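# Strap a hair tie around a charger and its wound cable

## Task

Get the hair tie looped around both the charger and the cable coiled on it, sitting square and well away from either end of the charger. Every cable turn that was coiled on the charger at the start must still be coiled there, with no loops hanging free, and the tie must press all turns against the charger's two broad faces. At the end the charger must rest on the desk, lying flat on a broad face.

## Robot and tools

Robot: two Doosan M1013 arms, left_arm and right_arm, each carrying a Robotiq 2F-140 gripper whose fingers can fold at a hinge. A grip in the outer quarter of the pads (near the tips) squeezes as commanded. Closer to the palm the fingers may wrap and pull the part inward, so narrow things can slip out or be held loosely. Fingertips pushed end-on into a surface fold easily, so a move can run past the surface almost unnoticed. Base roots in the scene frame: left_arm (-0.082, +0.565, 0) m, right_arm (+0.022, -0.714, 0) m, both turned almost nothing about z.

Frames: the scene frame has its origin at table-top height midway between the nominal bases, +z up, +x out over the table, left_arm toward +y (image left/right need not match). Fixed cameras and the table use the scene frame. Each arm reports its hand pose, velocities and wrist-camera pose in its own base frame, and its offsets run along its own base axes, with turns about its Hand target's position. Gripper axes: fingers point along +z, close along y. end_effector_position is the pinch point between closed pads; the tips reach about 33 mm past it at gaps up to 40 mm, only about 9 mm when wide open.

execute_actions(actions, cameras): actions is a list of actions; each action is a table of up to 15 rows, each row one 1/30 s step, the last row held if fewer than 15. Every row is one flat list of 18 numbers, each in [-1, 1]: left dx, dy, dz, rx, ry, rz, gripper position, force_limit, speed, then the same nine for the right arm. dx to rz are offsets (not poses) from that arm's Hand target as it stood when the action began; every row counts from that same start, so sending an offset again moves further. Scale: 1.0 = 0.6 m for dx, dy, dz and 180 degrees for the rotation vector rx, ry, rz. Six zeros re-request the current Hand target. Always resend the gripper numbers you want; a 0 there is a real command. Images return only for an empty actions list or when cameras names them (["all"], or names cam_high, cam_low, cam_left_wrist, cam_right_wrist).

Gripper numbers: position +1 fully open (140 mm), about -0.8 pads touching, -1 closes until blocked. force_limit (-1 to +1) sets pad force after a slow close, roughly 14 N at -1 up to 58 N at +1; faster closes grip harder. speed -1 to +1 gives about 30 to 250 mm/s. Both start at +1. object_status: 0 moving, 1 blocked while opening, 2 blocked while closing (a grip), 3 reached target or pads met. position_measured is in counts: 3 open, 230 pads touching. To firm a grip, raise force_limit and nudge position (-1 to -0.98); to soften it, reopen and close slowly.

move(target, speed, blend, stop_force, zero, blocking, cameras): target is one 18-number row or a list of up to 15 rows, same layout and scale, every row an offset from the Hand targets at the move's start (not from the previous row). Paths are straight, end together, last at least 0.5 s and at most 10 s. speed is m/s, 0.002 to 2 (default 0.25), one value or one per target. blend in metres rounds corners in a list; 0 stops at each. stop_force, 10 to 80 N, ends an arm's path when it feels that much push along its travel; it is unreliable when the gripper turns, near stretched or straight-wrist poses, and fast. zero (default true) resets the force reference first. blocking=false returns early while the move runs (not allowed with stop_force). Result adds a move: line such as done, off_target, moving, held or fault, plus limits=paced (pose clipped) or limits=held.

wait(seconds 0 to 10), stop (brakes a running move), zoom_image(camera, region [x0,y0,x1,y1], at most 504 by 504 pixels, images 896x504), clear_fault(arm) after a reported torque or force fault, read_manual (licence text only), finished_scene(scene 1 or 2) which ends the scene for good.

Results: per arm position (m), quat_wxyz, velocities, Hand target, Tool commands, joint positions and torques, external joint torques, flange force along gripper axes, step readings of position, and a Wrist depth block of 7x7 cells (mm, '-' for no value). The controller clips each step to 70 mm and 16 degrees from the measured pose, so a gripper may stop short; resend the gap as an offset.

Cautions: avoid pushing even slightly past a firm contact; arms are stiff. 144 N on an arm or a joint over its torque limit (wrist joints 40 N m) stops it until clear_fault. Grippers must not pinch or bump the other arm; the clearance check may hold steps. Steer around an arm's own base. Holding loads or stretching out heats motors and can brake an arm for 30 to 60 s. Nothing may fall or be left off the table; avoid drops, slams, releasing moving parts and twisting the gripper hard.

Each tool is called after "Call:" by a JSON object that holds its "name" and its "arguments".

## Session

Call:
{"name": "execute_actions", "arguments": {"actions": []}}

Scene clock: 0.00 s.
left_arm: end_effector_position=(+1.0762, -0.3850, +0.1799) position_measured=3 object_status=3 end_effector_quat_wxyz=(-0.098, -0.330, +0.917, -0.201) | right_arm: end_effector_position=(+0.1398, +0.0409, +0.3943) position_measured=3 object_status=3 end_effector_quat_wxyz=(-0.241, +0.249, +0.933, +0.094)
Joint positions: left_arm=[-0.248 1.136 0.318 -0.447 1.615 3.736] | right_arm=[-0.331 -0.471 2.082 0.167 2.028 -1.345]
Joint velocities: within noise
Joint torques (N m): no reading
External joint torques (N m): no reading
Flange force (N): no reading
Wrist depth (mm): cam_left_wrist=[1632 1453 365 331 301 276 256 / 1727 1480 1331 331 303 279 258 / 1702 1435 1309 333 304 278 258 / 1752 119 1331 1228 304 137 255 / - 103 1331 1191 305 283 91 / - 1499 1362 1186 1088 283 101 / - 1462 1339 1203 1108 284 -] | cam_right_wrist=[557 566 577 309 272 617 632 / 1332 544 276 320 294 595 611 / 1346 524 270 330 346 584 592 / 1283 115 328 529 556 128 580 / - 121 518 531 540 145 96 / - 1232 510 518 530 541 94 / - 1238 498 505 513 523 -]
Hand target: left_arm +1.0762, -0.3850, +0.1799; -0.098, -0.330, +0.917, -0.201 | right_arm +0.1398, +0.0409, +0.3943; -0.241, +0.249, +0.933, +0.094
Tool commands: left_gripper/position=+1.0 left_gripper/force_limit=+1.0 left_gripper/speed=+1.0 right_gripper/position=+1.0 right_gripper/force_limit=+1.0 right_gripper/speed=+1.0

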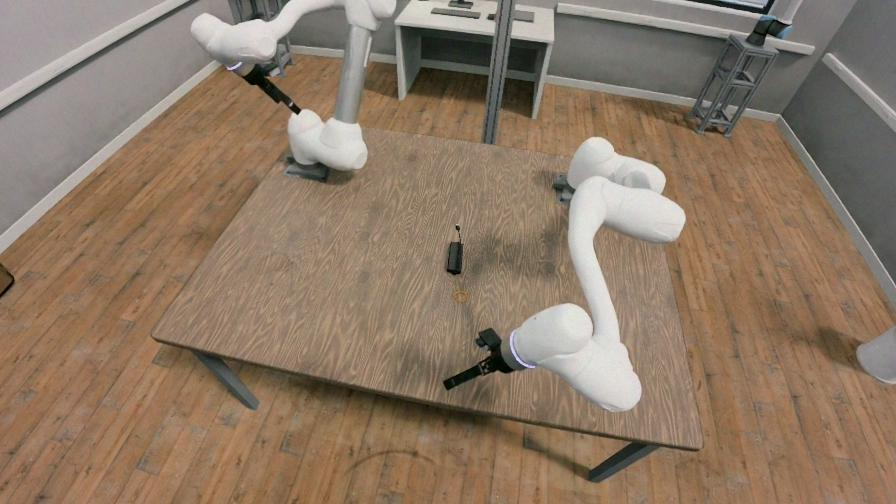

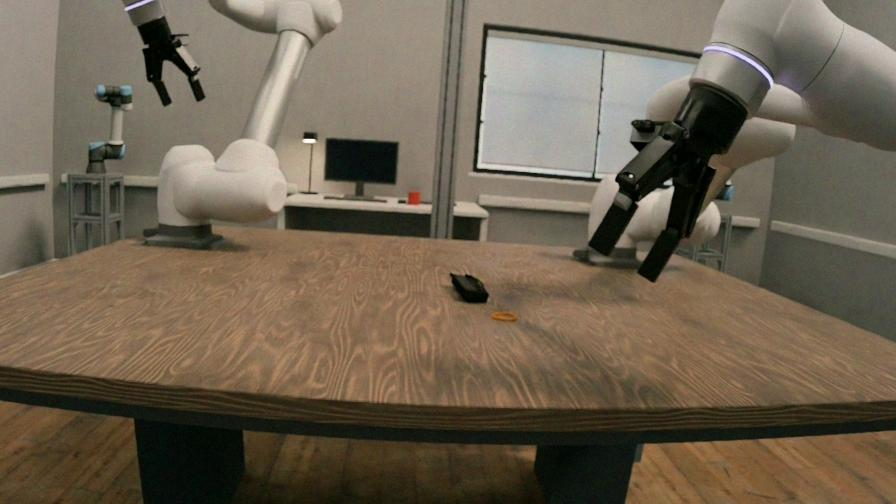

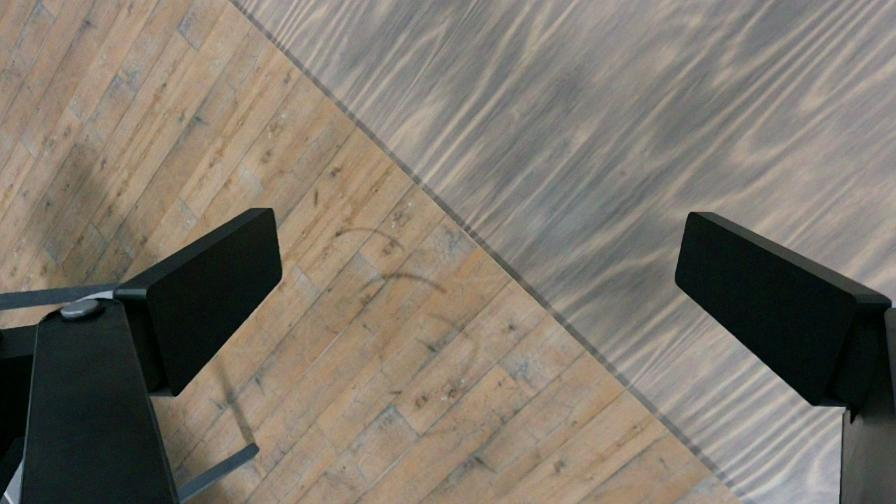

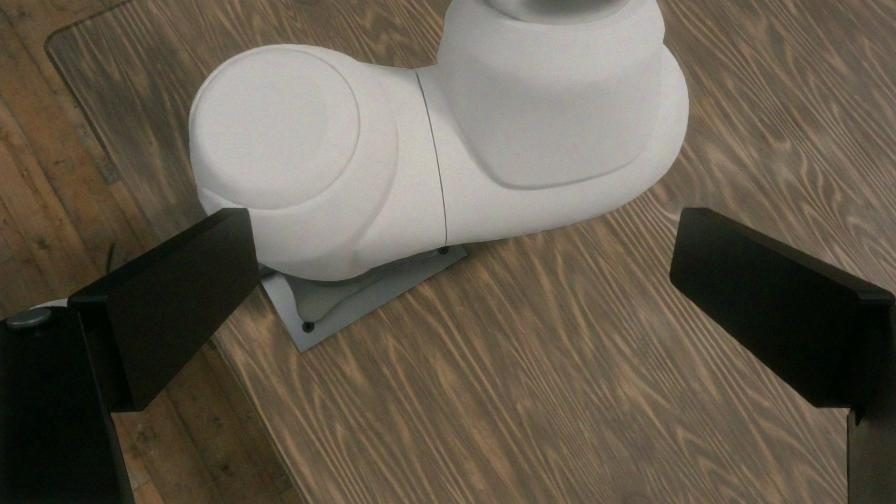

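Call:
{"name": "zoom_image", "arguments": {"camera": "cam_high", "region": [400, 210, 520, 310]}}

Call:
{"name": "zoom_image", "arguments": {"camera": "cam_low", "region": [420, 250, 540, 340]}}

Scaled by 4.200 from the camera's 896x504 image, which has a finer 1280x720 frame.

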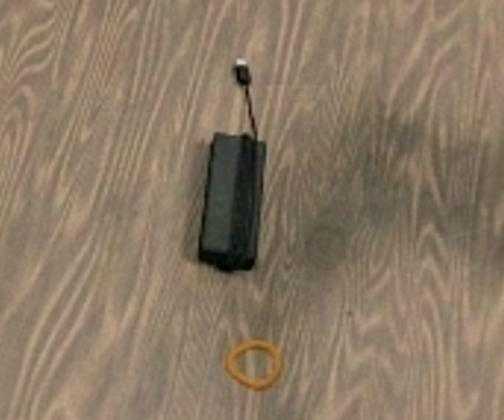

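Scaled by 4.200 from the camera's 896x504 image, which has a finer 1280x720 frame.

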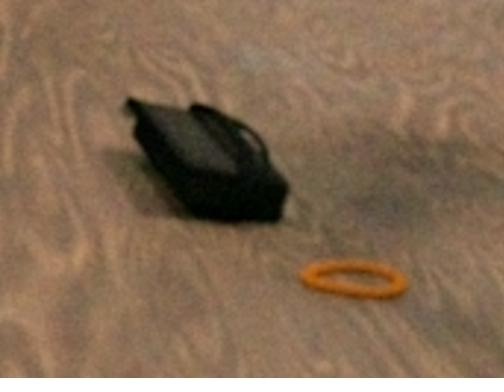

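Call:
{"name": "move", "arguments": {"target": [0,0,0.3,0,0,0,1,1,1, 0.4,0.85,0.0,-0.061,-0.157,0.162,1,1,1], "cameras": ["all"]}}

Scene clock: 3.50 s.
left_arm: end_effector_position=(+1.0745, -0.3846, +0.3592) position_measured=3 object_status=3 end_effector_quat_wxyz=(-0.046, -0.342, +0.905, -0.248) | right_arm: end_effector_position=(+0.3798, +0.5508, +0.3944) position_measured=3 object_status=3 end_effector_quat_wxyz=(+0.000, +0.000, +1.000, +0.001)
Joint positions: left_arm=[-0.244 1.119 0.035 -0.469 1.742 3.606] | right_arm=[0.915 0.178 1.457 0.001 1.505 -0.655]
Joint torques (N m): left_arm=[0.75 -140.92 -37.27 2.74 -0.42 0.23] | right_arm=[-1.55 -62.14 -40.35 4.66 -0.34 -0.37]
External joint torques (N m): left_arm=[-0.65 7.29 -2.66 -0.35 -0.28 -0.25] | right_arm=[1.54 0.93 -2.3 -0.24 0.35 0.37]
Flange force (N): left_arm=[0.0 0.0 0.0] | right_arm=[-1.2 6.8 -4.3]
Wrist depth (mm): cam_left_wrist=[2313 1953 1599 524 467 417 378 / 2508 1937 1643 534 470 419 380 / 2562 1937 1632 1418 477 426 384 / 1362 119 1610 1444 1254 132 380 / - 103 1778 1499 1295 128 91 / - 2054 1714 1499 1302 1203 - / - 1986 1792 1537 1346 1186 -] | cam_right_wrist=[471 476 475 477 477 481 484 / 495 500 503 503 503 507 510 / 525 524 530 530 533 534 543 / 549 121 564 562 569 128 569 / - 121 595 601 604 136 96 / - 635 637 642 647 657 97 / - 681 681 690 694 694 -]
Hand target: left_arm +1.0762, -0.3850, +0.3599; -0.098, -0.330, +0.917, -0.201 | right_arm +0.3798, +0.5509, +0.3943; +0.000, +0.000, +1.000, +0.001
Off the commanded pose: left_arm 0.002 m, 8 deg | right_arm 0.000 m, 0 deg.
elbow stopped short (left arm): the move would have taken joint 3 (elbow) straighter than the controller allows.
move: off_target (left_arm)

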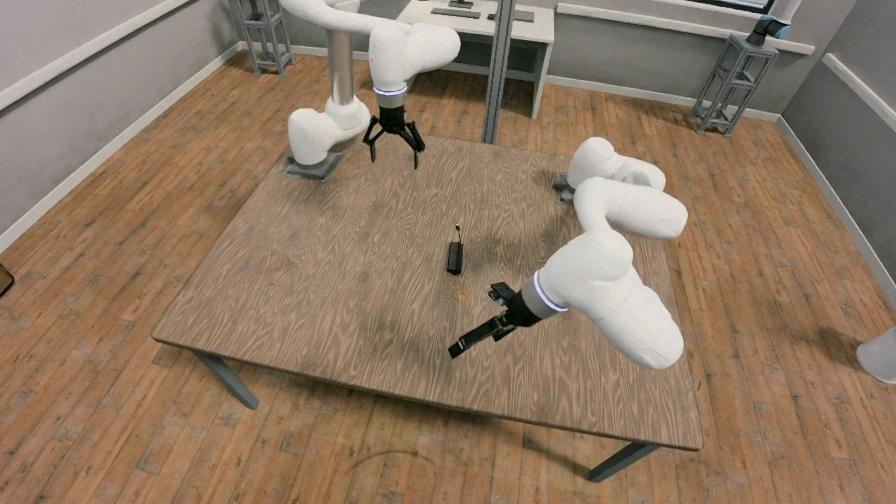

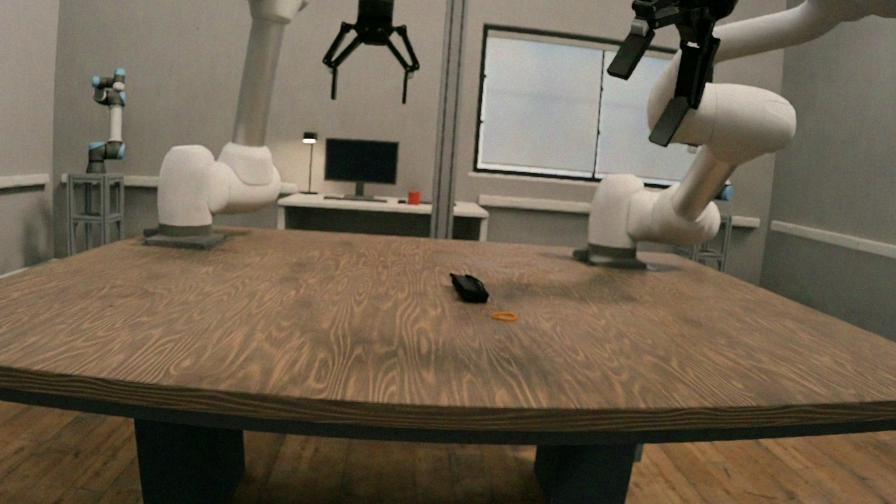

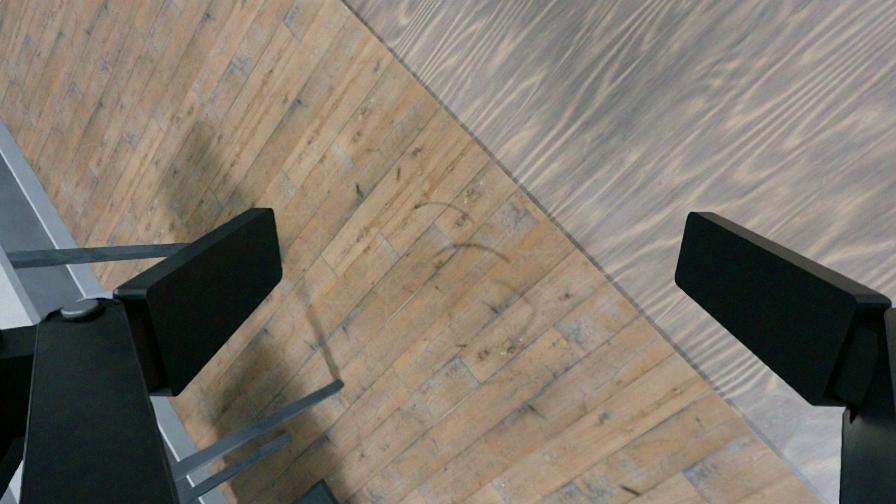

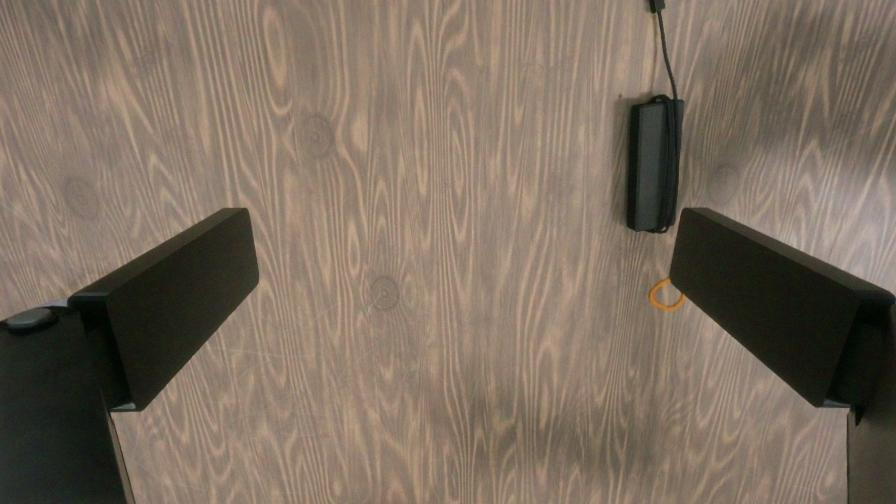

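Call:
{"name": "move", "arguments": {"target": [-0.4,0.2,0.1,0,0,0,1,1,1, -0.05,0.28,-0.25,0,0,0,1,1,1], "cameras": ["all"]}}

Call:
{"name": "zoom_image", "arguments": {"camera": "cam_right_wrist", "region": [200, 0, 700, 500]}}

Scene clock: 5.97 s.
left_arm: end_effector_position=(+0.8362, -0.2650, +0.4198) position_measured=3 object_status=3 end_effector_quat_wxyz=(-0.098, -0.330, +0.917, -0.201) | right_arm: end_effector_position=(+0.3498, +0.7189, +0.2444) position_measured=3 object_status=3 end_effector_quat_wxyz=(+0.000, +0.000, +1.000, +0.001)
Joint positions: left_arm=[-0.181 0.507 1.02 -0.45 1.578 3.828] | right_arm=[1.075 0.427 1.396 0.001 1.316 -0.496]
Joint torques (N m): left_arm=[2 -98.32 -39.66 3.04 0.2 0.27] | right_arm=[-2.19 -85.35 -38.98 4.41 -0.39 -0.41]
External joint torques (N m): left_arm=[-1.98 5.8 -2.51 -0.37 -0.28 -0.28] | right_arm=[2.22 0.13 -2.46 -0.11 0.4 0.41]
Flange force (N): left_arm=[-8.8 -16.5 -3.1] | right_arm=[0.2 7.2 -3.7]
Wrist depth (mm): cam_left_wrist=[1986 716 642 578 533 492 456 / 1986 724 649 587 537 492 455 / 2037 1739 646 594 539 495 460 / 2054 119 639 593 543 131 449 / - 103 1643 602 540 128 91 / - 1805 1714 597 550 508 - / - 1922 1702 1480 547 500 -] | cam_right_wrist=[338 337 340 341 342 345 346 / 358 355 358 359 360 362 364 / 376 372 376 379 378 383 387 / 394 121 401 403 403 128 403 / - 121 425 429 432 145 96 / - 451 457 460 459 468 94 / - 481 488 492 491 497 -]
Hand target: left_arm +0.8362, -0.2650, +0.4199; -0.098, -0.330, +0.917, -0.201 | right_arm +0.3498, +0.7189, +0.2443; +0.000, +0.000, +1.000, +0.001
Off the commanded pose: left_arm 0.000 m, 0 deg | right_arm 0.000 m, 0 deg.
move: done

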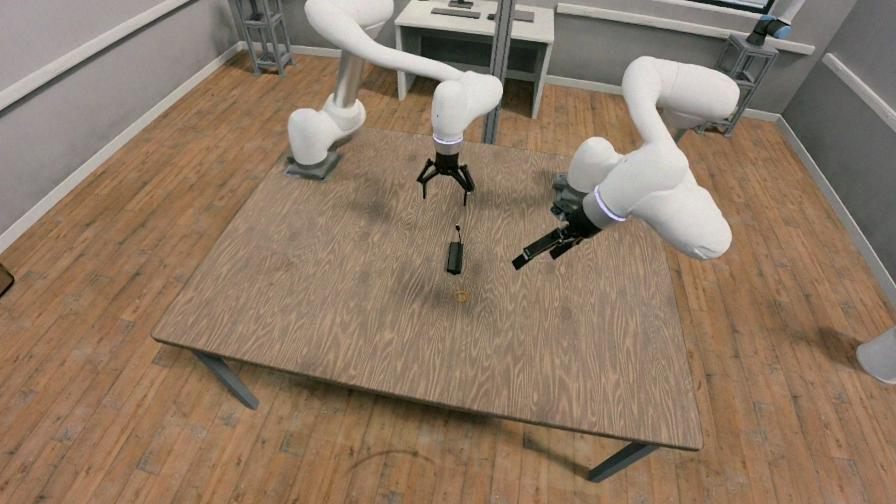

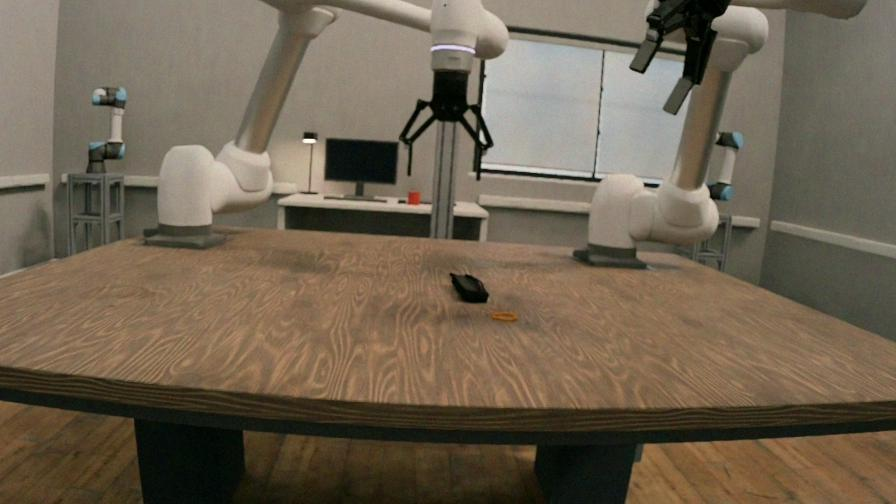

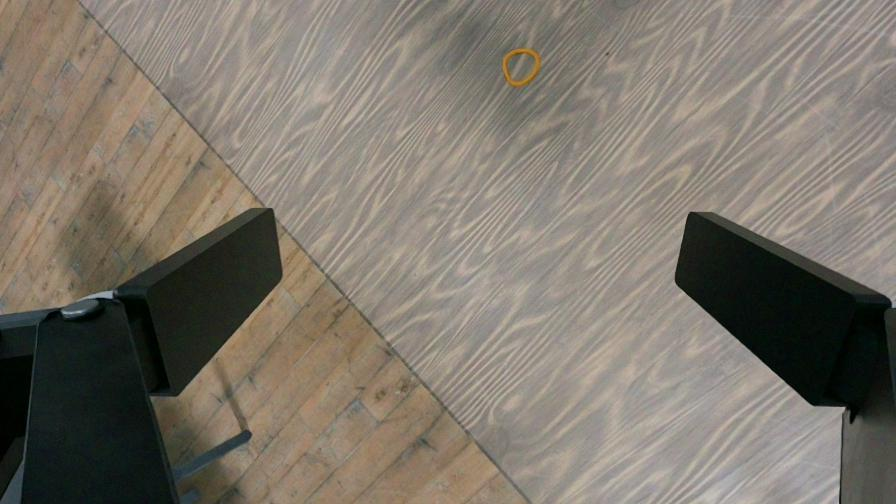

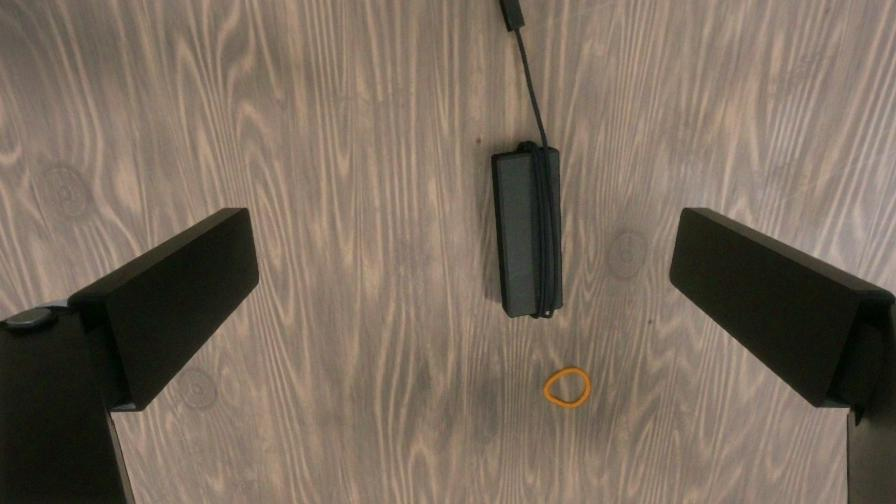

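Scaled by 1.008 from the camera's 896x504 image, which has a finer 1280x720 frame.

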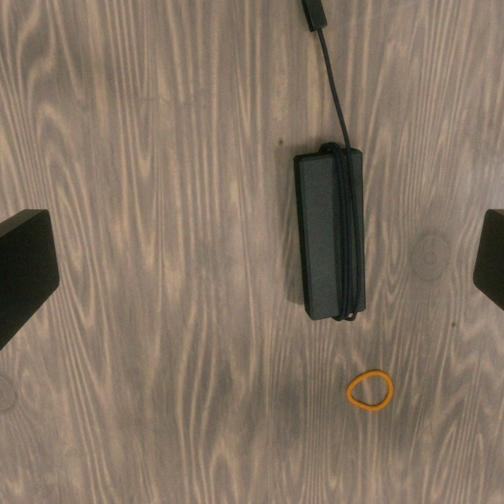

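Call:
{"name": "move", "arguments": {"target": [-0.253,-0.355,-0.2,0.140,0.048,0.275,1,1,1, -0.2,-0.3,0.2,0,0,0,1,1,1], "cameras": ["cam_left_wrist","cam_high"]}}

Scene clock: 10.50 s.
left_arm: end_effector_position=(+0.6844, -0.4780, +0.2999) position_measured=3 object_status=3 end_effector_quat_wxyz=(-0.001, +0.707, -0.707, +0.000) | right_arm: end_effector_position=(+0.2298, +0.5389, +0.3643) position_measured=3 object_status=3 end_effector_quat_wxyz=(+0.000, +0.000, +1.000, +0.001)
Joint positions: left_arm=[-0.651 0.468 1.235 0.001 1.438 2.49] | right_arm=[1.109 0.049 1.656 0.001 1.435 -0.462]
Joint torques (N m): left_arm=[0.41 -94.52 -39.22 4.64 0.26 0.26] | right_arm=[-1.79 -48.16 -40.07 4.58 -0.4 -0.37]
External joint torques (N m): left_arm=[-0.13 5.6 -2.67 -0.37 -0.3 -0.26] | right_arm=[1.87 0.42 -2.32 -0.18 0.42 0.37]
Flange force (N): left_arm=[9.6 -12.9 -2.1] | right_arm=[1.6 6.0 -4.3]
Wrist depth (mm): cam_left_wrist=[391 394 389 395 391 387 389 / 420 415 414 414 400 403 412 / 445 440 438 437 438 437 432 / 1339 119 470 465 467 131 456 / - 103 494 499 495 128 91 / - 532 538 538 531 533 - / - 571 585 573 570 571 -] | cam_right_wrist=[449 447 448 449 452 455 457 / 472 471 475 474 475 481 483 / 496 496 498 500 503 502 507 / 519 121 531 532 537 128 532 / - 121 561 568 574 127 96 / - 599 601 604 610 619 94 / - 642 643 650 655 653 -]
Hand target: left_arm +0.6844, -0.4780, +0.2999; -0.001, +0.707, -0.707, +0.000 | right_arm +0.2298, +0.5389, +0.3643; +0.000, +0.000, +1.000, +0.001
Off the commanded pose: left_arm 0.000 m, 0 deg | right_arm 0.000 m, 0 deg.
move: done
Images, in order (width x height): cam_high 896x504, cam_left_wrist 896x504.

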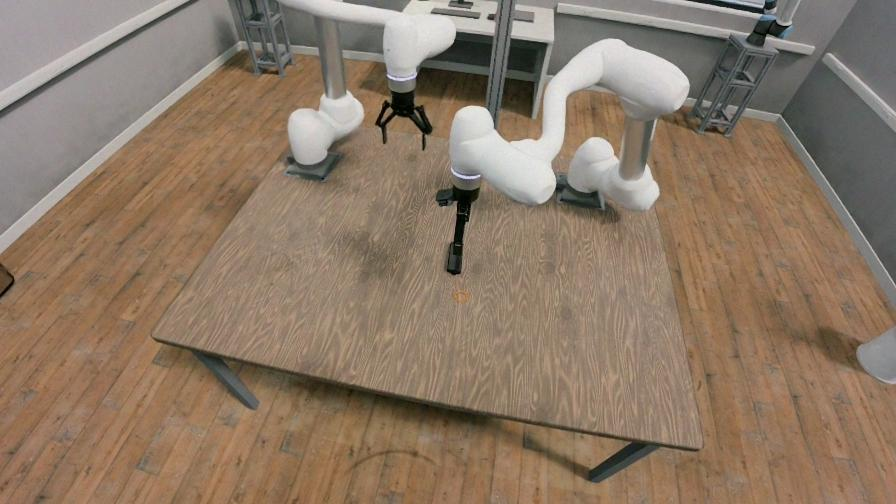

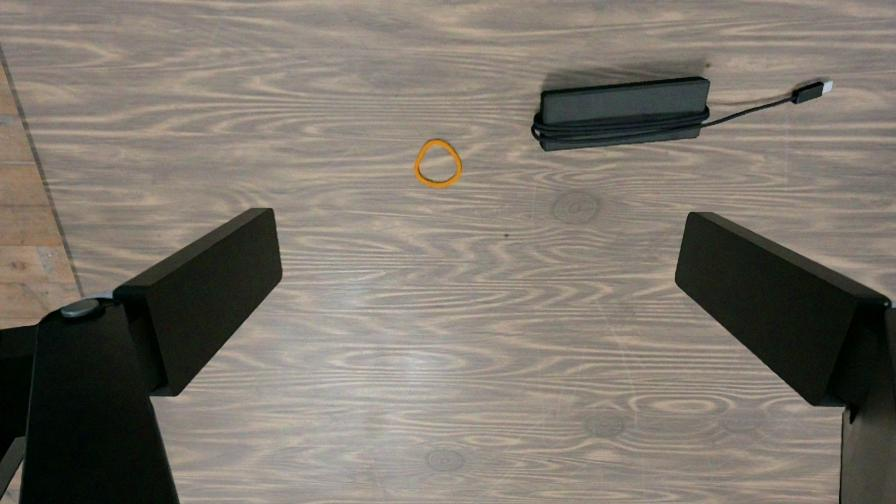

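Call:
{"name": "move", "arguments": {"target": [0.047,0.042,-0.25,0,0,0,-1,-1,-1, 0,0,0,0,0,0,1,1,1], "cameras": ["cam_left_wrist"]}}

Scene clock: 15.93 s.
left_arm: end_effector_position=(+0.7126, -0.4528, +0.1499) position_measured=230 object_status=3 end_effector_quat_wxyz=(-0.001, +0.707, -0.707, +0.000) | right_arm: end_effector_position=(+0.2298, +0.5389, +0.3643) position_measured=3 object_status=3 end_effector_quat_wxyz=(+0.000, +0.000, +1.000, +0.001)
Joint positions: left_arm=[-0.607 0.545 1.392 0.001 1.203 2.534] | right_arm=[1.109 0.049 1.656 0.001 1.435 -0.462]
Joint torques (N m): left_arm=[1.22 -98.29 -36.92 4.33 0.21 0.21] | right_arm=[-1.98 -47.85 -39.89 4.62 -0.39 -0.37]
External joint torques (N m): left_arm=[-0.92 5.06 -2.43 -0.31 -0.25 -0.21] | right_arm=[2 0.31 -2.5 -0.22 0.4 0.37]
Flange force (N): left_arm=[8.4 -10.7 1.0] | right_arm=[1.8 6.2 -4.6]
Wrist depth (mm): cam_left_wrist=[258 257 255 255 254 247 232 / 271 270 270 270 268 243 239 / 290 287 287 283 284 281 282 / 307 305 301 118 298 299 300 / 326 322 83 83 85 313 321 / 346 - 63 - 63 63 336 / - - 65 - - - -] | cam_right_wrist=[445 445 448 450 454 456 457 / 470 472 473 477 477 480 481 / 499 498 499 500 502 506 510 / 520 121 531 530 533 128 532 / - 121 566 565 564 135 96 / - 596 607 607 611 614 97 / - 638 642 653 655 647 -]
Hand target: left_arm +0.7126, -0.4528, +0.1499; -0.001, +0.707, -0.707, +0.000 | right_arm +0.2298, +0.5389, +0.3643; +0.000, +0.000, +1.000, +0.001
Off the commanded pose: left_arm 0.000 m, 0 deg | right_arm 0.000 m, 0 deg.
move: done
Images, in order (width x height): cam_left_wrist 896x504.

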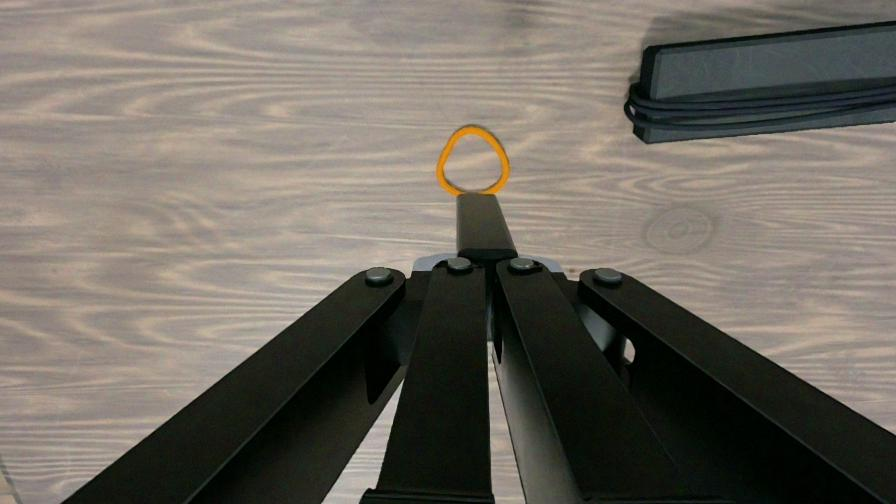

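Call:
{"name": "move", "arguments": {"target": [-0.0075,-0.005,-0.1667,0,0,0,-1,-1,-1, 0,0,0,0,0,0,1,1,1], "cameras": ["cam_left_wrist"]}}

Call:
{"name": "zoom_image", "arguments": {"camera": "cam_left_wrist", "region": [390, 100, 570, 260]}}

Scene clock: 17.20 s.
left_arm: end_effector_position=(+0.7081, -0.4558, +0.0499) position_measured=230 object_status=3 end_effector_quat_wxyz=(+0.000, +0.707, -0.707, +0.000) | right_arm: end_effector_position=(+0.2298, +0.5389, +0.3643) position_measured=3 object_status=3 end_effector_quat_wxyz=(+0.000, +0.000, +1.000, +0.001)
Joint positions: left_arm=[-0.613 0.611 1.479 0.001 1.05 2.528] | right_arm=[1.109 0.049 1.656 0.001 1.435 -0.462]
Joint torques (N m): left_arm=[0.77 -101.78 -34.08 4.01 0.25 0.29] | right_arm=[-1.74 -47.99 -39.96 4.58 -0.39 -0.38]
External joint torques (N m): left_arm=[-0.76 5.54 -2.49 -0.29 -0.28 -0.29] | right_arm=[1.74 0.43 -2.4 -0.19 0.4 0.38]
Flange force (N): left_arm=[8.4 -10.7 3.2] | right_arm=[1.4 6.0 -4.4]
Wrist depth (mm): cam_left_wrist=[165 165 164 164 164 161 140 / 175 175 173 173 172 168 144 / 186 184 184 181 182 182 181 / 197 196 196 118 191 193 192 / 211 208 83 83 85 200 206 / 223 - 63 - 63 63 217 / - - 65 - - - -] | cam_right_wrist=[449 445 448 449 453 454 458 / 472 471 471 475 477 477 482 / 496 496 499 501 502 505 510 / 519 121 529 533 533 128 536 / - 121 564 566 566 135 96 / - 599 599 599 608 613 94 / - 640 643 652 647 635 -]
Hand target: left_arm +0.7081, -0.4558, +0.0499; -0.001, +0.707, -0.707, +0.000 | right_arm +0.2298, +0.5389, +0.3643; +0.000, +0.000, +1.000, +0.001
Off the commanded pose: left_arm 0.000 m, 0 deg | right_arm 0.000 m, 0 deg.
move: done
Images, in order (width x height): cam_left_wrist 896x504.

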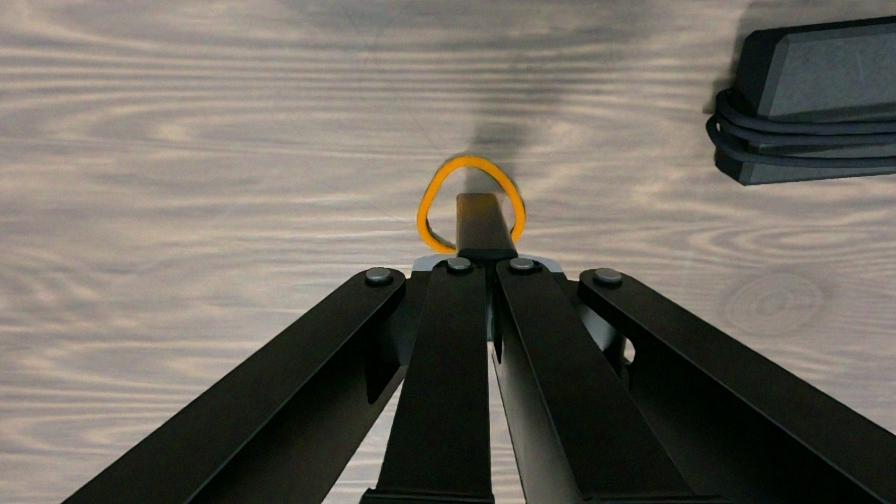

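Scaled by 2.800 from the camera's 896x504 image, which has a finer 1280x720 frame.

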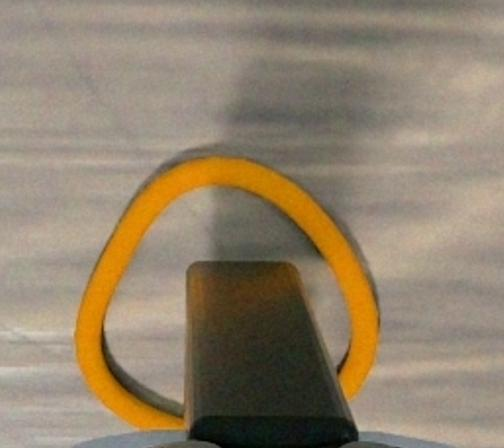

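Call:
{"name": "move", "arguments": {"target": [0.0017,-0.0058,-0.0315,0,0,0,-1,-1,-1, 0,0,0,0,0,0,1,1,1], "cameras": ["cam_left_wrist","cam_low"], "stop_force": 10, "speed": 0.01}}

Call:
{"name": "zoom_image", "arguments": {"camera": "cam_left_wrist", "region": [390, 100, 570, 260]}}

Scene clock: 20.07 s.
left_arm: end_effector_position=(+0.7090, -0.4586, +0.0345) position_measured=230 object_status=3 end_effector_quat_wxyz=(-0.001, +0.707, -0.707, +0.000) | right_arm: end_effector_position=(+0.2298, +0.5389, +0.3643) position_measured=3 object_status=3 end_effector_quat_wxyz=(+0.000, +0.000, +1.000, +0.001)
Joint positions: left_arm=[-0.615 0.627 1.484 0.001 1.029 2.526] | right_arm=[1.108 0.049 1.656 0.001 1.435 -0.462]
Joint torques (N m): left_arm=[0.06 -82.47 -27.18 3.63 -2.24 0.29] | right_arm=[-1.61 -48.32 -39.83 4.56 -0.35 -0.42]
External joint torques (N m): left_arm=[-0.48 -14.65 -9 0.04 2.21 -0.28] | right_arm=[1.6 0.89 -2.48 -0.16 0.36 0.42]
Flange force (N): left_arm=[2.9 -2.8 -21.0] | right_arm=[0.9 6.8 -4.3]
Wrist depth (mm): cam_left_wrist=[152 151 151 150 149 149 133 / 161 159 159 159 158 156 132 / 169 169 169 166 168 167 146 / 181 180 179 118 175 178 177 / 193 190 83 83 85 184 188 / 204 - 63 - 63 63 198 / - - 65 - - - -] | cam_right_wrist=[446 448 448 451 450 459 459 / 470 472 471 476 477 482 477 / 497 494 499 504 504 507 509 / 518 121 532 531 537 128 532 / - 121 568 564 572 135 96 / - 596 601 605 608 608 94 / - 642 648 652 648 551 -]
Hand target: left_arm +0.7089, -0.4586, +0.0344; -0.001, +0.707, -0.707, +0.000 (not the last commanded pose) | right_arm +0.2298, +0.5389, +0.3643; +0.000, +0.000, +1.000, +0.001
Off the commanded pose: left_arm 0.004 m, 0 deg | right_arm 0.000 m, 0 deg.
move: contact (left_arm)
Images, in order (width x height): cam_low 896x504, cam_left_wrist 896x504.

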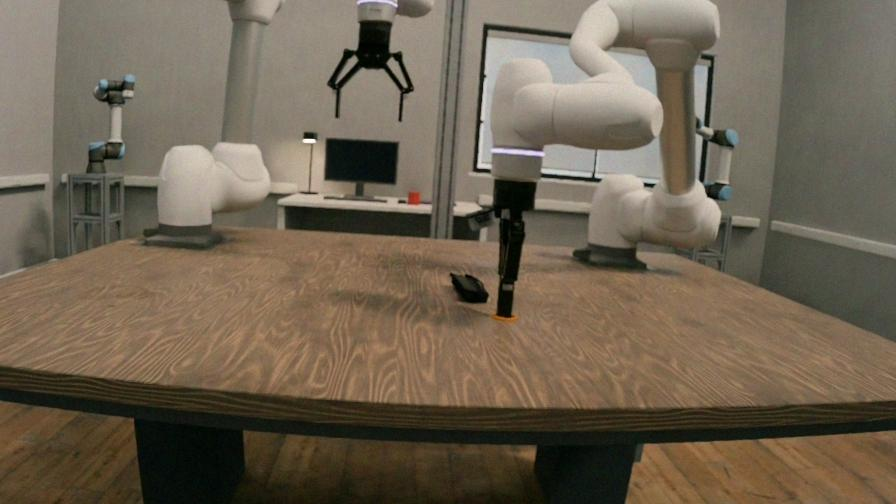

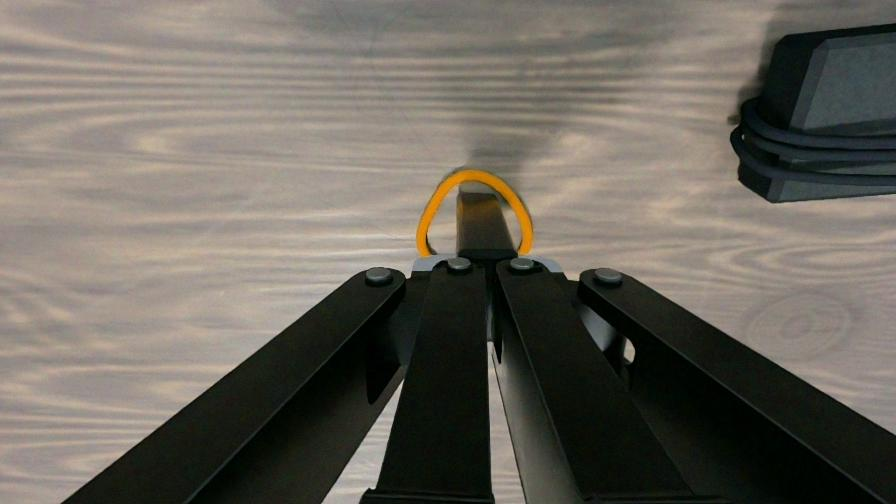

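Scaled by 2.800 from the camera's 896x504 image, which has a finer 1280x720 frame.

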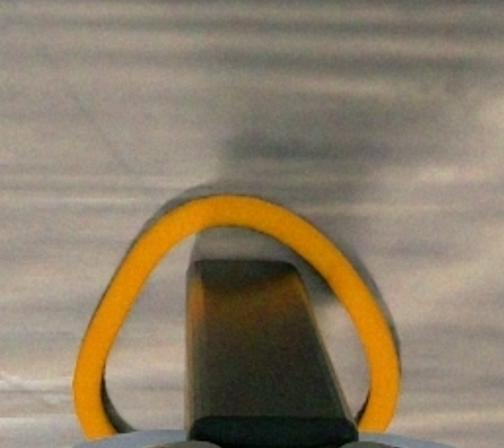

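Call:
{"name": "move", "arguments": {"target": [0,0,0.01,0,0,0,-1,-1,-1, 0,0,0,0,0,0,1,1,1], "speed": 0.02}}

Call:
{"name": "move", "arguments": {"target": [0,-0.004,-0.001,0,0,0,-1,-1,-1, 0,0,0,0,0,0,1,1,1], "speed": 0.02}}

Call:
{"name": "move", "arguments": {"target": [0,0,-0.02,0,0,0,-1,-1,-1, 0,0,0,0,0,0,1,1,1], "cameras": ["cam_left_wrist"], "stop_force": 10, "speed": 0.01}}

Call:
{"name": "zoom_image", "arguments": {"camera": "cam_left_wrist", "region": [390, 100, 570, 260]}}

Scene clock: 21.33 s.
left_arm: end_effector_position=(+0.7090, -0.4586, +0.0404) position_measured=230 object_status=3 end_effector_quat_wxyz=(-0.001, +0.707, -0.707, +0.000) | right_arm: end_effector_position=(+0.2298, +0.5389, +0.3643) position_measured=3 object_status=3 end_effector_quat_wxyz=(+0.000, +0.000, +1.000, +0.001)
Joint positions: left_arm=[-0.615 0.622 1.48 0.001 1.038 2.526] | right_arm=[1.108 0.049 1.656 0.001 1.435 -0.462]
Joint torques (N m): left_arm=[1.11 -103.06 -34 3.94 0.28 0.23] | right_arm=[-1.94 -48.01 -39.94 4.59 -0.33 -0.36]
External joint torques (N m): left_arm=[-0.87 5.83 -2.45 -0.23 -0.31 -0.23] | right_arm=[1.89 0.3 -2.53 -0.18 0.34 0.36]
Flange force (N): left_arm=[8.6 -10.8 3.7] | right_arm=[1.6 6.1 -4.5]
Wrist depth (mm): cam_left_wrist=[157 156 156 156 155 155 140 / 166 165 164 164 163 161 137 / 176 175 174 171 173 172 147 / 186 186 185 118 182 183 182 / 200 197 83 83 85 191 194 / 211 - 63 - 63 63 206 / - - 65 - - - -] | cam_right_wrist=[447 449 446 449 450 457 456 / 471 473 472 476 477 480 479 / 496 499 499 502 503 506 510 / 516 121 529 530 532 128 531 / - 121 565 562 572 135 96 / - 598 601 608 613 610 94 / - 640 643 648 660 546 -]
Hand target: left_arm +0.7089, -0.4586, +0.0404; -0.001, +0.707, -0.707, +0.000 | right_arm +0.2298, +0.5389, +0.3643; +0.000, +0.000, +1.000, +0.001
Off the commanded pose: left_arm 0.000 m, 0 deg | right_arm 0.000 m, 0 deg.
move: done

Scene clock: 22.03 s.
left_arm: end_effector_position=(+0.7090, -0.4610, +0.0398) position_measured=230 object_status=3 end_effector_quat_wxyz=(-0.001, +0.707, -0.707, +0.000) | right_arm: end_effector_position=(+0.2298, +0.5389, +0.3643) position_measured=3 object_status=3 end_effector_quat_wxyz=(+0.000, +0.000, +1.000, +0.001)
Joint positions: left_arm=[-0.618 0.625 1.477 0.001 1.039 2.524] | right_arm=[1.108 0.049 1.656 0.001 1.435 -0.462]
Joint torques (N m): left_arm=[0.95 -103.25 -33.89 4.04 0.18 0.3] | right_arm=[-2.12 -47.87 -40 4.57 -0.33 -0.38]
External joint torques (N m): left_arm=[-1.12 5.73 -2.58 -0.34 -0.22 -0.3] | right_arm=[2.14 0.1 -2.44 -0.17 0.34 0.38]
Flange force (N): left_arm=[9.1 -10.8 3.4] | right_arm=[2.2 5.9 -4.4]
Wrist depth (mm): cam_left_wrist=[157 156 155 155 154 155 150 / 165 165 164 163 163 161 136 / 175 175 174 171 173 172 144 / 187 186 185 118 181 183 182 / 200 196 83 83 85 190 195 / 212 - 63 - 63 63 205 / - - 65 - - - -] | cam_right_wrist=[446 445 450 452 452 453 456 / 470 470 473 477 476 477 481 / 495 500 498 500 506 505 514 / 520 121 529 533 532 128 531 / - 121 565 564 572 119 96 / - 599 604 605 608 611 94 / - 642 642 650 655 543 -]
Hand target: left_arm +0.7089, -0.4610, +0.0398; -0.001, +0.707, -0.707, +0.000 | right_arm +0.2298, +0.5389, +0.3643; +0.000, +0.000, +1.000, +0.001
Off the commanded pose: left_arm 0.000 m, 0 deg | right_arm 0.000 m, 0 deg.
move: done

Scene clock: 23.13 s.
left_arm: end_effector_position=(+0.7090, -0.4611, +0.0345) position_measured=230 object_status=3 end_effector_quat_wxyz=(-0.001, +0.707, -0.707, +0.001) | right_arm: end_effector_position=(+0.2298, +0.5389, +0.3643) position_measured=3 object_status=3 end_effector_quat_wxyz=(+0.000, +0.000, +1.000, +0.001)
Joint positions: left_arm=[-0.618 0.629 1.481 0.001 1.031 2.523] | right_arm=[1.108 0.049 1.656 0.001 1.435 -0.462]
Joint torques (N m): left_arm=[-0.19 -84.31 -27.4 3.77 -1.82 0.34] | right_arm=[-2.05 -47.99 -39.96 4.63 -0.44 -0.42]
External joint torques (N m): left_arm=[0.25 -13.22 -8.86 -0.09 1.78 -0.34] | right_arm=[2.07 0.49 -2.37 -0.23 0.45 0.42]
Flange force (N): left_arm=[2.9 -4.3 -19.1] | right_arm=[1.9 6.4 -4.4]
Wrist depth (mm): cam_left_wrist=[152 151 151 150 149 149 145 / 160 159 159 158 158 156 134 / 170 169 168 166 167 167 143 / 181 181 179 118 175 177 176 / 193 190 83 83 85 184 188 / 204 - 63 - 63 63 199 / - - 65 - - - -] | cam_right_wrist=[446 446 449 448 451 455 456 / 471 472 475 473 477 479 482 / 496 497 497 503 506 506 507 / 520 121 526 532 534 128 531 / - 121 566 570 572 127 96 / - 595 601 605 605 613 94 / - 647 645 657 652 540 -]
Hand target: left_arm +0.7090, -0.4611, +0.0344; -0.001, +0.707, -0.707, +0.000 (not the last commanded pose) | right_arm +0.2298, +0.5389, +0.3643; +0.000, +0.000, +1.000, +0.001
Off the commanded pose: left_arm 0.007 m, 0 deg | right_arm 0.000 m, 0 deg.
move: contact (left_arm)
Images, in order (width x height): cam_left_wrist 896x504.

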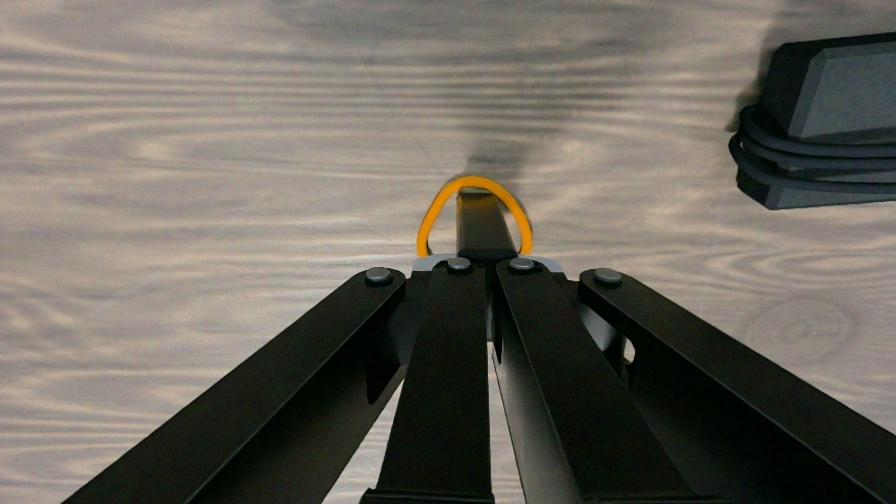

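Scaled by 2.800 from the camera's 896x504 image, which has a finer 1280x720 frame.

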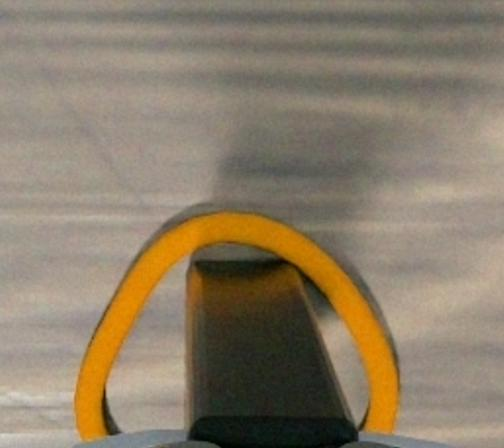

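Call:
{"name": "move", "arguments": {"target": [0,0,0.001,0,0,0,-0.4,1,-1, 0,0,0,0,0,0,1,1,1], "cameras": ["cam_left_wrist"], "speed": 0.02}}

Call:
{"name": "zoom_image", "arguments": {"camera": "cam_left_wrist", "region": [350, 100, 590, 310]}}

Scene clock: 24.83 s.
left_arm: end_effector_position=(+0.7090, -0.4611, +0.0351) position_measured=179 object_status=0 end_effector_quat_wxyz=(-0.001, +0.707, -0.707, +0.001) | right_arm: end_effector_position=(+0.2298, +0.5389, +0.3643) position_measured=3 object_status=3 end_effector_quat_wxyz=(+0.000, +0.000, +1.000, +0.001)
Joint positions: left_arm=[-0.618 0.629 1.48 0.001 1.032 2.523] | right_arm=[1.108 0.049 1.656 0.001 1.435 -0.462]
Joint torques (N m): left_arm=[1.03 -97.88 -31.41 4.08 0.2 0.23] | right_arm=[-1.6 -48.23 -39.78 4.62 -0.36 -0.35]
External joint torques (N m): left_arm=[-1.38 0.52 -4.86 -0.41 -0.24 -0.23] | right_arm=[1.65 0.73 -2.56 -0.23 0.37 0.35]
Flange force (N): left_arm=[8.3 -9.3 -2.2] | right_arm=[0.9 6.6 -4.5]
Wrist depth (mm): cam_left_wrist=[152 152 151 150 150 150 146 / 161 160 159 159 158 156 134 / 171 170 169 166 168 167 144 / 182 181 177 177 164 177 176 / 194 188 84 189 89 89 186 / - - 66 204 - 77 - / - - - 221 - - -] | cam_right_wrist=[447 446 449 451 454 455 457 / 472 473 471 475 479 480 481 / 496 496 497 500 503 507 508 / 519 121 531 532 538 128 536 / - 121 566 566 573 119 96 / - 599 602 608 611 607 94 / - 638 647 655 648 544 -]
Hand target: left_arm +0.7090, -0.4611, +0.0350; -0.001, +0.707, -0.707, +0.000 | right_arm +0.2298, +0.5389, +0.3643; +0.000, +0.000, +1.000, +0.001
Off the commanded pose: left_arm 0.000 m, 0 deg | right_arm 0.000 m, 0 deg.
move: done
Images, in order (width x height): cam_left_wrist 896x504.

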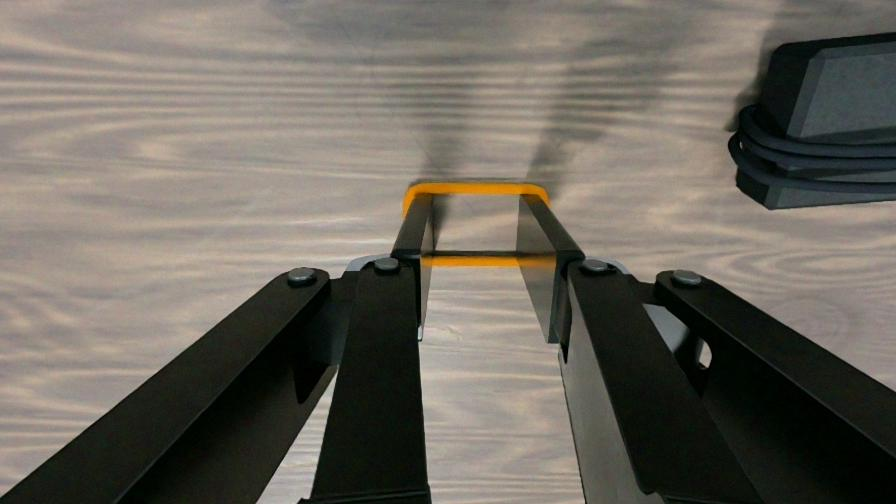

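Scaled by 2.100 from the camera's 896x504 image, which has a finer 1280x720 frame.

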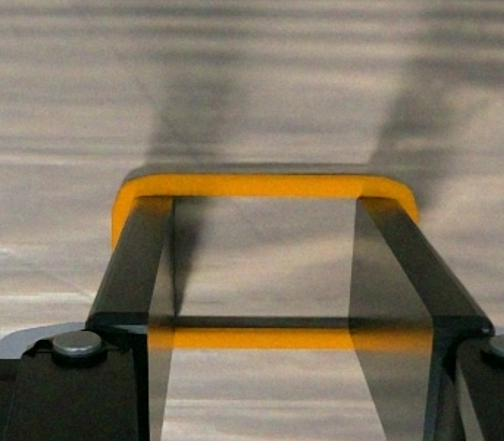

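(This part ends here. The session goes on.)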